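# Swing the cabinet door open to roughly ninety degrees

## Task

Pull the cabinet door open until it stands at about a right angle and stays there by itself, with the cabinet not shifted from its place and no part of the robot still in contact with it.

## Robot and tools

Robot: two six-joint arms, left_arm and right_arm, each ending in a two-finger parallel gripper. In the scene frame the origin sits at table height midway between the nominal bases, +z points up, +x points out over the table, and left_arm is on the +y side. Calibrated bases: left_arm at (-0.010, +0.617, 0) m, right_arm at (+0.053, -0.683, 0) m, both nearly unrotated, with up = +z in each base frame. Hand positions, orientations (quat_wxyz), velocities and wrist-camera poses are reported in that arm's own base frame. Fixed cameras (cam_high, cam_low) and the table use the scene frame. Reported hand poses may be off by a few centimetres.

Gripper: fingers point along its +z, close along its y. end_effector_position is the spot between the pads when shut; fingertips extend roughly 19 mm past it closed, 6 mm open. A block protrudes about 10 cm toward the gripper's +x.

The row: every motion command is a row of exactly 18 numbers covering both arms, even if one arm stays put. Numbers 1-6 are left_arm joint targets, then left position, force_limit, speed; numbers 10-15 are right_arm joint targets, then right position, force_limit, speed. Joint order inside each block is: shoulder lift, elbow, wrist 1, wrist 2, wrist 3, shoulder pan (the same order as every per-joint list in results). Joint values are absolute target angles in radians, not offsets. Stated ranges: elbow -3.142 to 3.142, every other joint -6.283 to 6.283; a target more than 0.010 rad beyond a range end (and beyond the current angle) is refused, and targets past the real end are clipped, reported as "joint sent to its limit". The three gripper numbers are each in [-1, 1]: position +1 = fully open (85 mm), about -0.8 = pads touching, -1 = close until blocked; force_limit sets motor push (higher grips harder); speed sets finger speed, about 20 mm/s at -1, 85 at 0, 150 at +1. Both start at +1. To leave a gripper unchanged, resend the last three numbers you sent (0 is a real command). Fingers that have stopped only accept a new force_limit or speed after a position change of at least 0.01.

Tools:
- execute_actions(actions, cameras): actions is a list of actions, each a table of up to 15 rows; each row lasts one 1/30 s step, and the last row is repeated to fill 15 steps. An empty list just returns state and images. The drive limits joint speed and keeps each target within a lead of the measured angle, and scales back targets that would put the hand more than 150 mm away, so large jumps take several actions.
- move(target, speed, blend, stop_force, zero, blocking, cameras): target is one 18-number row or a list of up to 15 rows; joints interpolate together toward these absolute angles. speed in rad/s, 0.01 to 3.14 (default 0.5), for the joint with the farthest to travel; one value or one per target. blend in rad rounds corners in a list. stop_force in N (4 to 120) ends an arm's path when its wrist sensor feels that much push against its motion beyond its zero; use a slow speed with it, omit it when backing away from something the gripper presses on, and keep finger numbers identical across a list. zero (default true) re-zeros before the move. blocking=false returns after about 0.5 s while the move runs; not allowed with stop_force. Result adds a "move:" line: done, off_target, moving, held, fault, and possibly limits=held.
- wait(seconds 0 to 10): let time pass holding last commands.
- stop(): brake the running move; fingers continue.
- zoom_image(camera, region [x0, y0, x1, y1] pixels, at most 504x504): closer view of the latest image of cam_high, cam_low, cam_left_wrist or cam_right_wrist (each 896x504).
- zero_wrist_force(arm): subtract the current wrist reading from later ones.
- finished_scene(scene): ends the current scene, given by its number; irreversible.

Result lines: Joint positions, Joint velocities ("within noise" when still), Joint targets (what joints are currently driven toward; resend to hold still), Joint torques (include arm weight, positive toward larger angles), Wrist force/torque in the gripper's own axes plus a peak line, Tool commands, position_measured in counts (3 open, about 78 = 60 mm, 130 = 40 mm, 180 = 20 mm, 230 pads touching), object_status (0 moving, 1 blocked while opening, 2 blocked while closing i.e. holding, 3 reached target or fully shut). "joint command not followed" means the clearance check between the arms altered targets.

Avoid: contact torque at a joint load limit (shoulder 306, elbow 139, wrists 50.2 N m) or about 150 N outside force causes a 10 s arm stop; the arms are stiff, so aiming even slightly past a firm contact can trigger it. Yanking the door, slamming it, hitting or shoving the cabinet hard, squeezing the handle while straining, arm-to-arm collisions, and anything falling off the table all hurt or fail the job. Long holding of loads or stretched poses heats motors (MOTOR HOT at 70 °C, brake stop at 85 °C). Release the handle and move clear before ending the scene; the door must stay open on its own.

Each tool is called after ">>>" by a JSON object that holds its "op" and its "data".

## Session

>>> {"op": "execute_actions", "data": {"actions": []}}

Scene clock: 0.00 s.
left_arm: end_effector_position=(+0.3945, +0.2837, +0.3512) position_measured=3 object_status=3 end_effector_quat_wxyz=(-0.477, +0.263, +0.836, -0.061) | right_arm: end_effector_position=(+1.0266, -0.1567, +0.3341) position_measured=3 object_status=3 end_effector_quat_wxyz=(-0.137, -0.448, +0.865, -0.177)
Joint names: [shoulder lift, elbow, wrist 1, wrist 2, wrist 3, shoulder pan]
Joint positions: left_arm=[-1.495 1.831 -0.921 -1.334 0.587 0.105] | right_arm=[-2.179 -1.097 -1.585 1.142 -0.79 3.275]
Joint velocities: within noise
Joint torques (N m): no reading
Motor temperatures (°C): left_arm=[32 34 39 39 36 31] | right_arm=[35 32 37 42 36 37]
Wrist force (N): no reading
Wrist torque (N m): no reading
Wrist force, peak (N): no reading
Joint targets: left_arm=[-1.495 1.831 -0.921 -1.334 0.587 0.105] | right_arm=[-2.179 -1.097 -1.585 1.142 -0.790 3.275]
Tool commands: left_gripper/position=+1.0 left_gripper/force_limit=+1.0 left_gripper/speed=+1.0 right_gripper/position=+1.0 right_gripper/force_limit=+1.0 right_gripper/speed=+1.0
camera_calibration:
cam_left_wrist: T_world_to_cam=[[0.381811, 0.873536, -0.30192, -0.282867], [0.657381, -0.486293, -0.575647, 0.109645], [-0.64967, 0.0213119, -0.759918, 0.644926], [0, 0, 0, 1]] pos_world=[0.454913, 0.286669, 0.467805]
cam_right_wrist: T_world_to_cam=[[-0.818541, 0.553004, -0.155492, 0.985879], [0.570499, 0.814252, -0.107355, -0.405214], [0.0672418, -0.176583, -0.981986, 0.361382], [0, 0, 0, 1]] pos_world=[1.01386, -0.151434, 0.464667]

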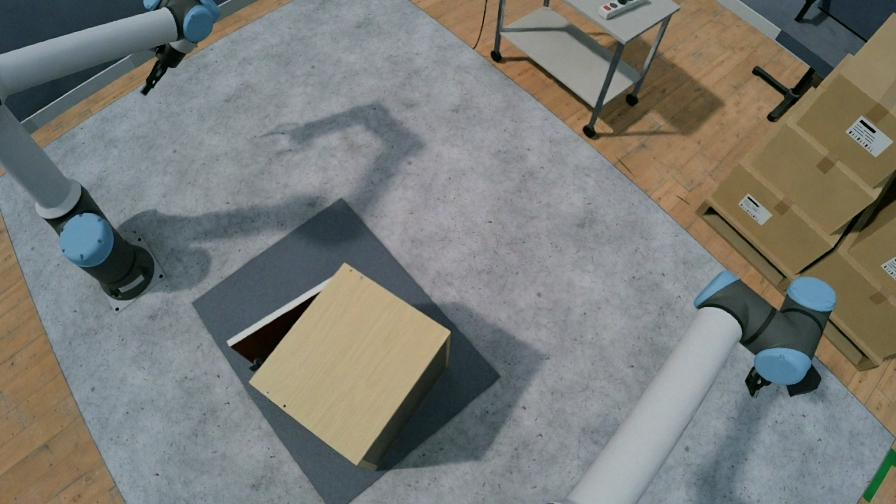

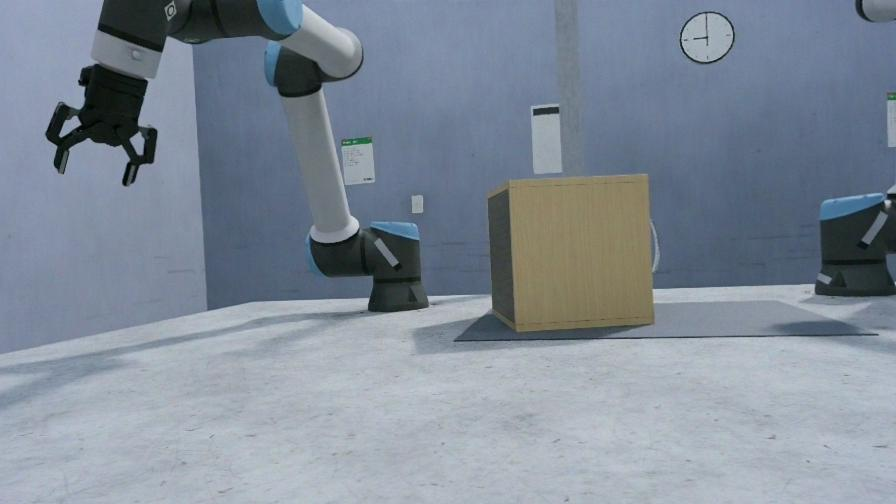

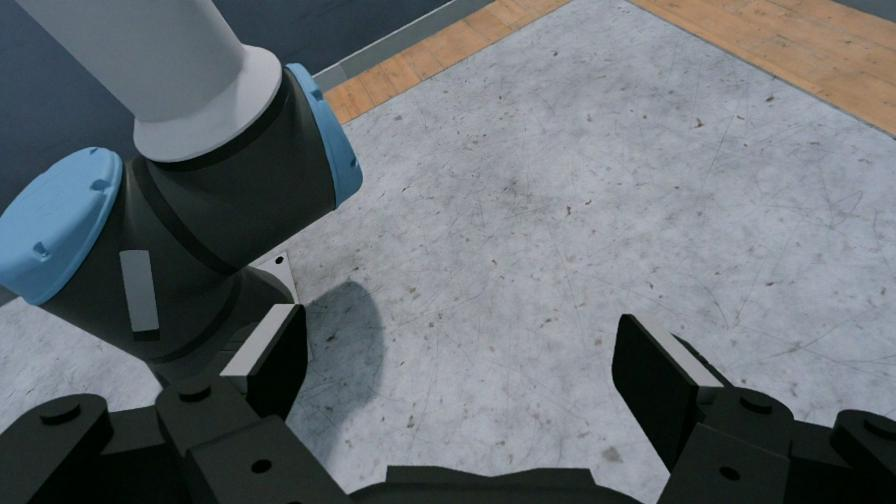

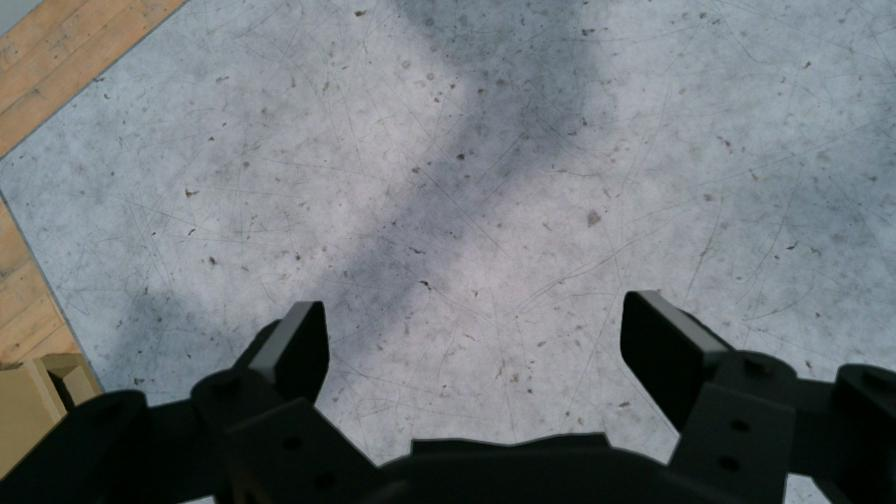

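>>> {"op": "move", "data": {"target": [[-1.6259,1.6747,-1.6196,-1.571,0.4,-0.45,-1,1,0,-2.179,-1.097,-1.585,1.142,-0.79,3.275,1,1,1],[-1.6259,1.6747,-1.6196,-1.571,0.197,-1.459,-1,1,0,-2.179,-1.097,-1.585,1.142,-0.79,3.275,1,1,1]], "speed": 0.9, "blend": 0.15}}

Scene clock: 15.60 s.
left_arm: end_effector_position=(+0.2464, -0.6334, +0.4806) position_measured=232 object_status=3 end_effector_quat_wxyz=(+0.000, +0.737, +0.676, +0.000) | right_arm: end_effector_position=(+1.0268, -0.1570, +0.3338) position_measured=3 object_status=3 end_effector_quat_wxyz=(-0.137, -0.448, +0.865, -0.177)
Joint names: [shoulder lift, elbow, wrist 1, wrist 2, wrist 3, shoulder pan]
Joint positions: left_arm=[-1.626 1.675 -1.62 -1.571 0.197 -1.459] | right_arm=[-2.179 -1.097 -1.585 1.142 -0.79 3.275]
Joint velocities: within noise
Joint torques (N m): left_arm=[-39.09 -44.82 -5.54 1.06 3.35 -10.18] | right_arm=[90.73 54.46 6.31 -3.96 -2.92 -11.11]
Motor temperatures (°C): left_arm=[32 34 39 39 36 31] | right_arm=[35 32 37 42 36 37]
Wrist force (N): left_arm=[1.8 -0.4 2.9] | right_arm=[-0.4 0.0 -0.5]
Wrist torque (N m): left_arm=[-0.12 -0.29 0.09] | right_arm=[0.00 0.07 0.00]
Wrist force, peak (N): left_arm=[-1.0 -6.7 2.7] | right_arm=[-0.4 -0.1 -1.0]
Joint targets: left_arm=[-1.626 1.675 -1.620 -1.571 0.197 -1.459] | right_arm=[-2.179 -1.097 -1.585 1.142 -0.790 3.275]
move: done
camera_calibration:
cam_left_wrist: T_world_to_cam=[[0.99904, -0.0361918, 0.0246836, -0.271424], [-0.0420541, -0.950144, 0.308963, -0.711072], [0.012271, -0.309704, -0.950754, 0.38551], [0, 0, 0, 1]] pos_world=[0.236529, -0.56605, 0.59292]
cam_right_wrist: T_world_to_cam=[[-0.818554, 0.552949, -0.155614, 0.986102], [0.570503, 0.814179, -0.107884, -0.404901], [0.0670432, -0.177087, -0.981909, 0.36123], [0, 0, 0, 1]] pos_world=[1.01396, -0.151633, 0.464464]

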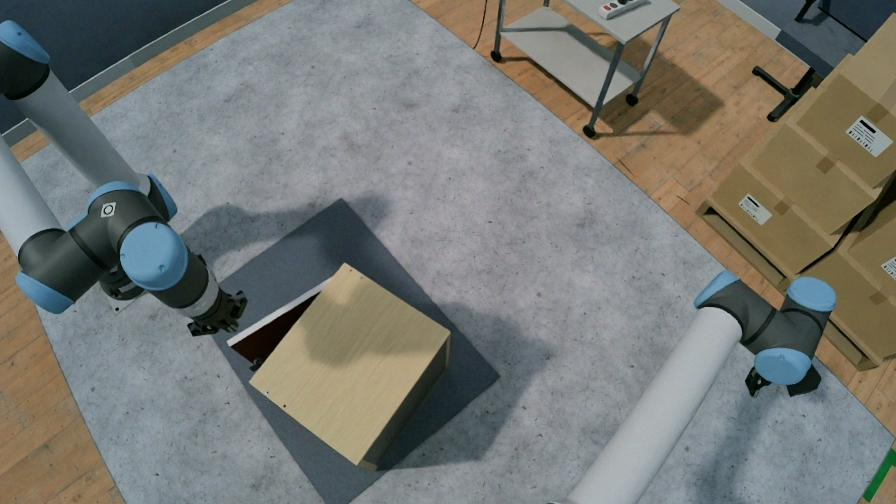

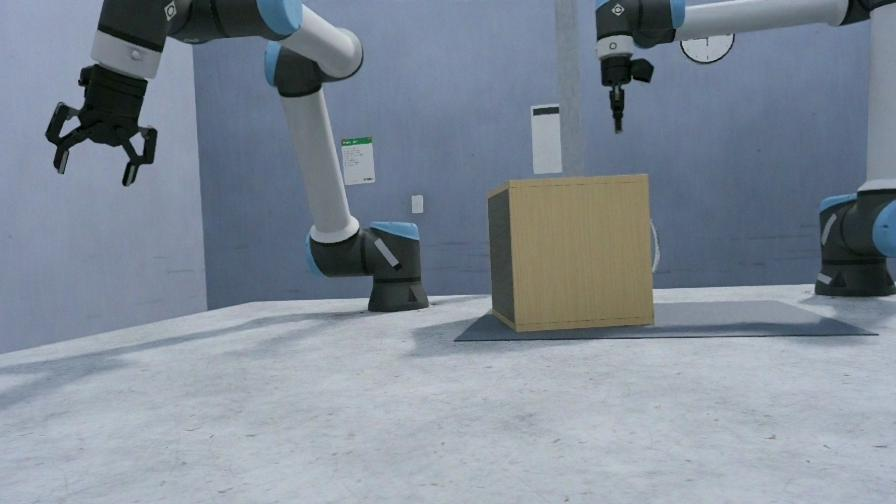

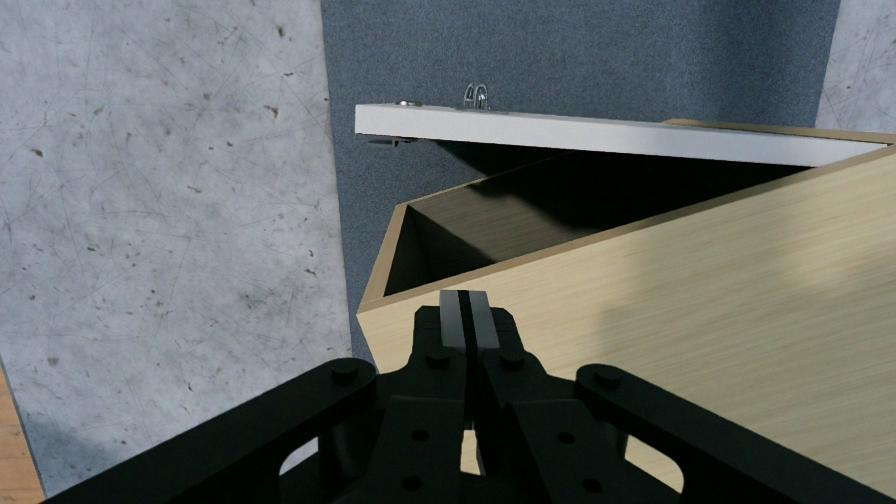

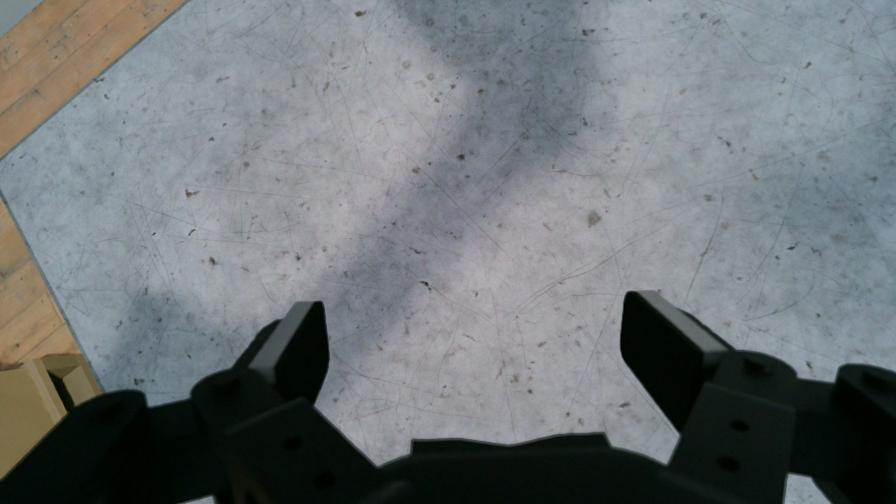

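>>> {"op": "move", "data": {"target": [[-1.5134,2.0112,-2.0686,-1.571,0.197,-1.459,-1,1,0,-2.179,-1.097,-1.585,1.142,-0.79,3.275,1,1,1],[-1.6109,2.1096,-2.0695,-1.571,0.3065,-1.4423,-1,1,0,-2.179,-1.097,-1.585,1.142,-0.79,3.275,1,1,1],[-1.7013,2.1906,-2.0601,-1.571,0.5965,-1.3967,-1,1,0,-2.179,-1.097,-1.585,1.142,-0.79,3.275,1,1,1],[-1.7684,2.2446,-2.047,-1.571,0.9474,-1.3076,-1,1,0,-2.179,-1.097,-1.585,1.142,-0.79,3.275,1,1,1],[-1.7881,2.2595,-2.0422,-1.571,1.3342,-1.1826,-1,1,0,-2.179,-1.097,-1.585,1.142,-0.79,3.275,1,1,1],[-1.7611,2.239,-2.0487,-1.571,1.6819,-1.0618,-1,1,0,-2.179,-1.097,-1.585,1.142,-0.79,3.275,1,1,1]], "speed": [0.35,0.12,0.25,0.3,0.3,0.2], "stop_force": 25, "blend": [0,0.05,0.08,0.08,0.08,0], "cameras": ["cam_left_wrist","cam_high"]}}

Scene clock: 42.57 s.
left_arm: end_effector_position=(+0.4013, -0.3618, +0.2355) position_measured=232 object_status=3 end_effector_quat_wxyz=(+0.000, +0.980, +0.198, +0.000) | right_arm: end_effector_position=(+1.0268, -0.1570, +0.3338) position_measured=3 object_status=3 end_effector_quat_wxyz=(-0.137, -0.448, +0.865, -0.177)
Joint names: [shoulder lift, elbow, wrist 1, wrist 2, wrist 3, shoulder pan]
Joint positions: left_arm=[-1.761 2.239 -2.049 -1.571 1.682 -1.062] | right_arm=[-2.179 -1.097 -1.585 1.142 -0.79 3.275]
Joint velocities: within noise
Joint torques (N m): left_arm=[-44.65 -38.99 -3.04 -1.5 3.57 -9.48] | right_arm=[96.96 47.39 6.02 1.27 -2.28 -5.77]
Motor temperatures (°C): left_arm=[32 34 39 39 36 31] | right_arm=[35 32 37 42 36 37]
Wrist force (N): left_arm=[1.8 -0.2 3.1] | right_arm=[-0.2 -0.2 -0.6]
Wrist torque (N m): left_arm=[-0.10 -0.30 0.09] | right_arm=[-0.04 0.02 0.00]
Wrist force, peak (N): left_arm=[2.9 0.2 6.6] | right_arm=[-0.4 -0.2 -1.1]
Joint targets: left_arm=[-1.761 2.239 -2.049 -1.571 1.682 -1.062] | right_arm=[-2.179 -1.097 -1.585 1.142 -0.790 3.275]
move: done
camera_calibration:
cam_left_wrist: T_world_to_cam=[[0.431909, -0.901571, 0.0249862, -0.495863], [-0.86099, -0.4039, 0.30913, 0.155402], [-0.26861, -0.155029, -0.950692, 0.403356], [0, 0, 0, 1]] pos_world=[0.456312, -0.321757, 0.347817]
Images, in order (width x height): cam_high 896x504, cam_left_wrist 896x504.

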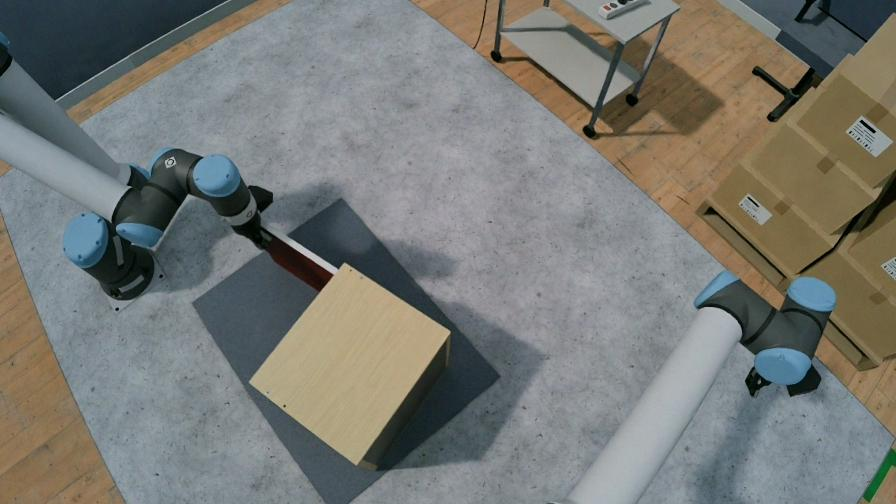

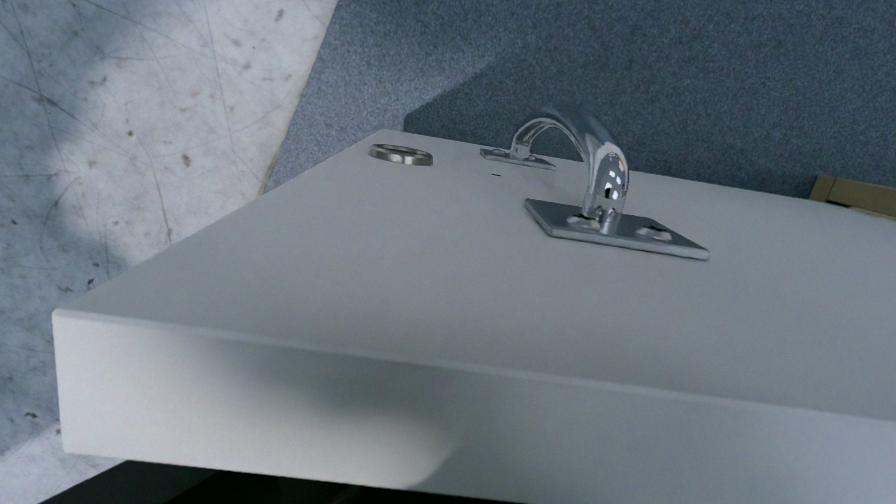

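>>> {"op": "move", "data": {"target": [[-1.7881,2.2595,-2.0422,-1.571,1.561,-1.1826,-1,1,0,-2.179,-1.097,-1.585,1.142,-0.79,3.275,1,1,1],[-1.894,1.888,-1.565,-1.571,1.561,-1.1826,-1,1,0,-2.179,-1.097,-1.585,1.142,-0.79,3.275,1,1,1]], "speed": [0.25,0.5]}}

Scene clock: 48.40 s.
left_arm: end_effector_position=(+0.3492, -0.3939, +0.4811) position_measured=232 object_status=3 end_effector_quat_wxyz=(+0.000, +0.980, +0.198, +0.000) | right_arm: end_effector_position=(+1.0268, -0.1570, +0.3338) position_measured=3 object_status=3 end_effector_quat_wxyz=(-0.137, -0.448, +0.865, -0.177)
Joint names: [shoulder lift, elbow, wrist 1, wrist 2, wrist 3, shoulder pan]
Joint positions: left_arm=[-1.894 1.888 -1.565 -1.571 1.561 -1.183] | right_arm=[-2.179 -1.097 -1.585 1.142 -0.79 3.275]
Joint velocities: within noise
Joint torques (N m): left_arm=[-11.55 -66.95 -1.93 -1.76 -3.33 -10.04] | right_arm=[98.83 48.71 6.02 1.3 -2.29 -1.93]
Motor temperatures (°C): left_arm=[32 34 39 39 36 31] | right_arm=[35 32 37 42 36 37]
Wrist force (N): left_arm=[2.5 -0.6 2.5] | right_arm=[0.0 0.2 -0.4]
Wrist torque (N m): left_arm=[-0.14 -0.41 0.13] | right_arm=[0.03 -0.01 0.00]
Wrist force, peak (N): left_arm=[2.2 -1.1 7.4] | right_arm=[-0.3 -0.6 -0.9]
Joint targets: left_arm=[-1.894 1.888 -1.565 -1.571 1.561 -1.183] | right_arm=[-2.179 -1.097 -1.585 1.142 -0.790 3.275]
move: done
camera_calibration:
cam_left_wrist: T_world_to_cam=[[0.431932, -0.901558, 0.0250721, -0.50849], [-0.860979, -0.403893, 0.309168, 0.0216632], [-0.268606, -0.155126, -0.950677, 0.617734], [0, 0, 0, 1]] pos_world=[0.404212, -0.353857, 0.593317]
cam_right_wrist: T_world_to_cam=[[-0.818554, 0.552949, -0.155614, 0.986102], [0.570503, 0.814179, -0.107884, -0.404901], [0.0670432, -0.177087, -0.981909, 0.36123], [0, 0, 0, 1]] pos_world=[1.01396, -0.151633, 0.464464]

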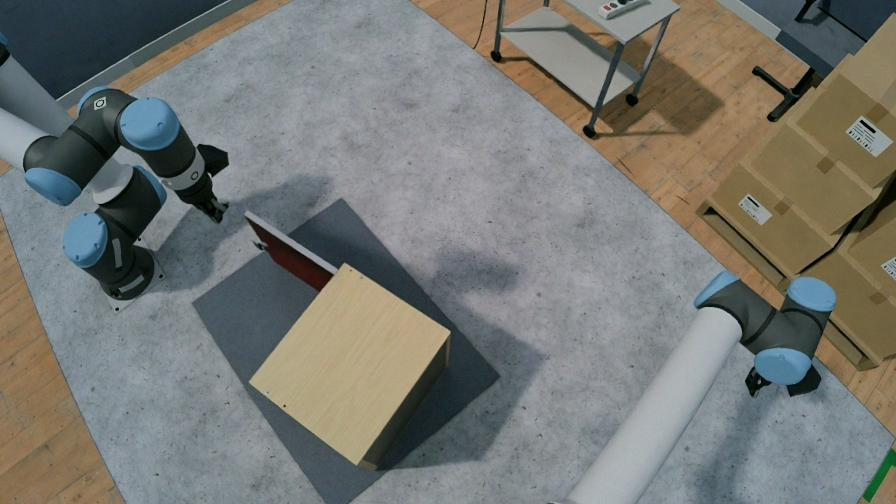

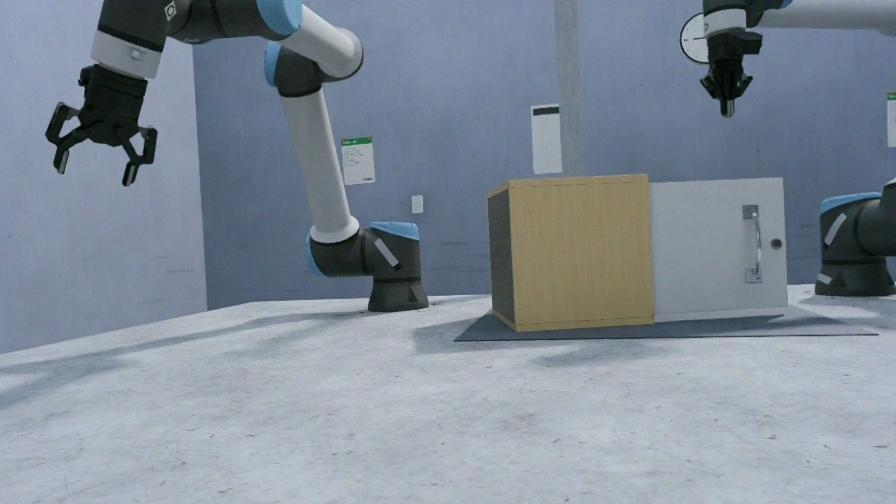

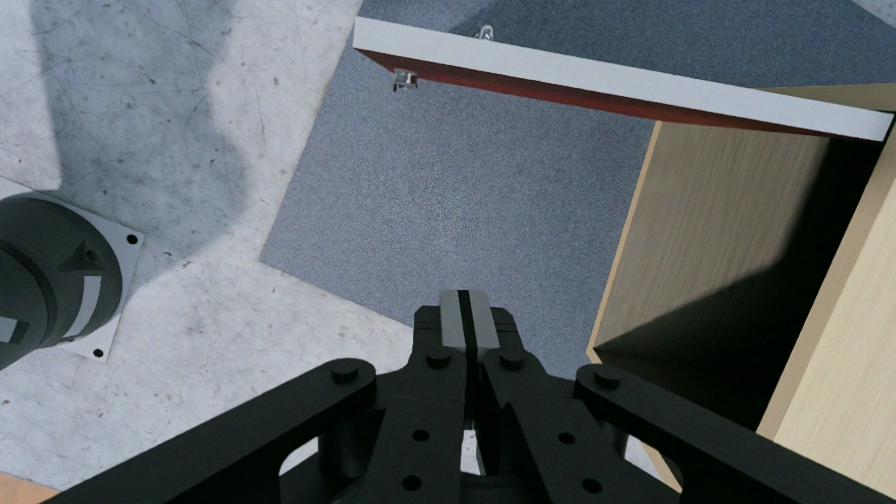

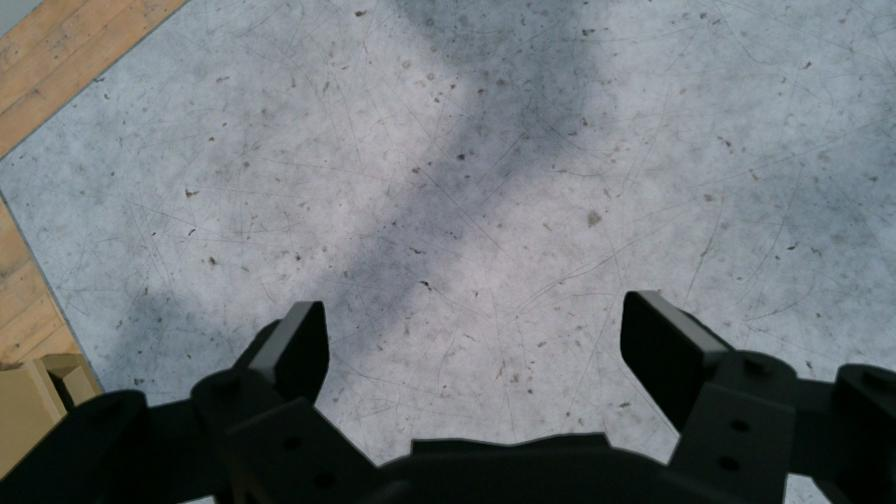

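>>> {"op": "finished_scene", "data": {"scene": 2}}

The scene is finished: the task was done.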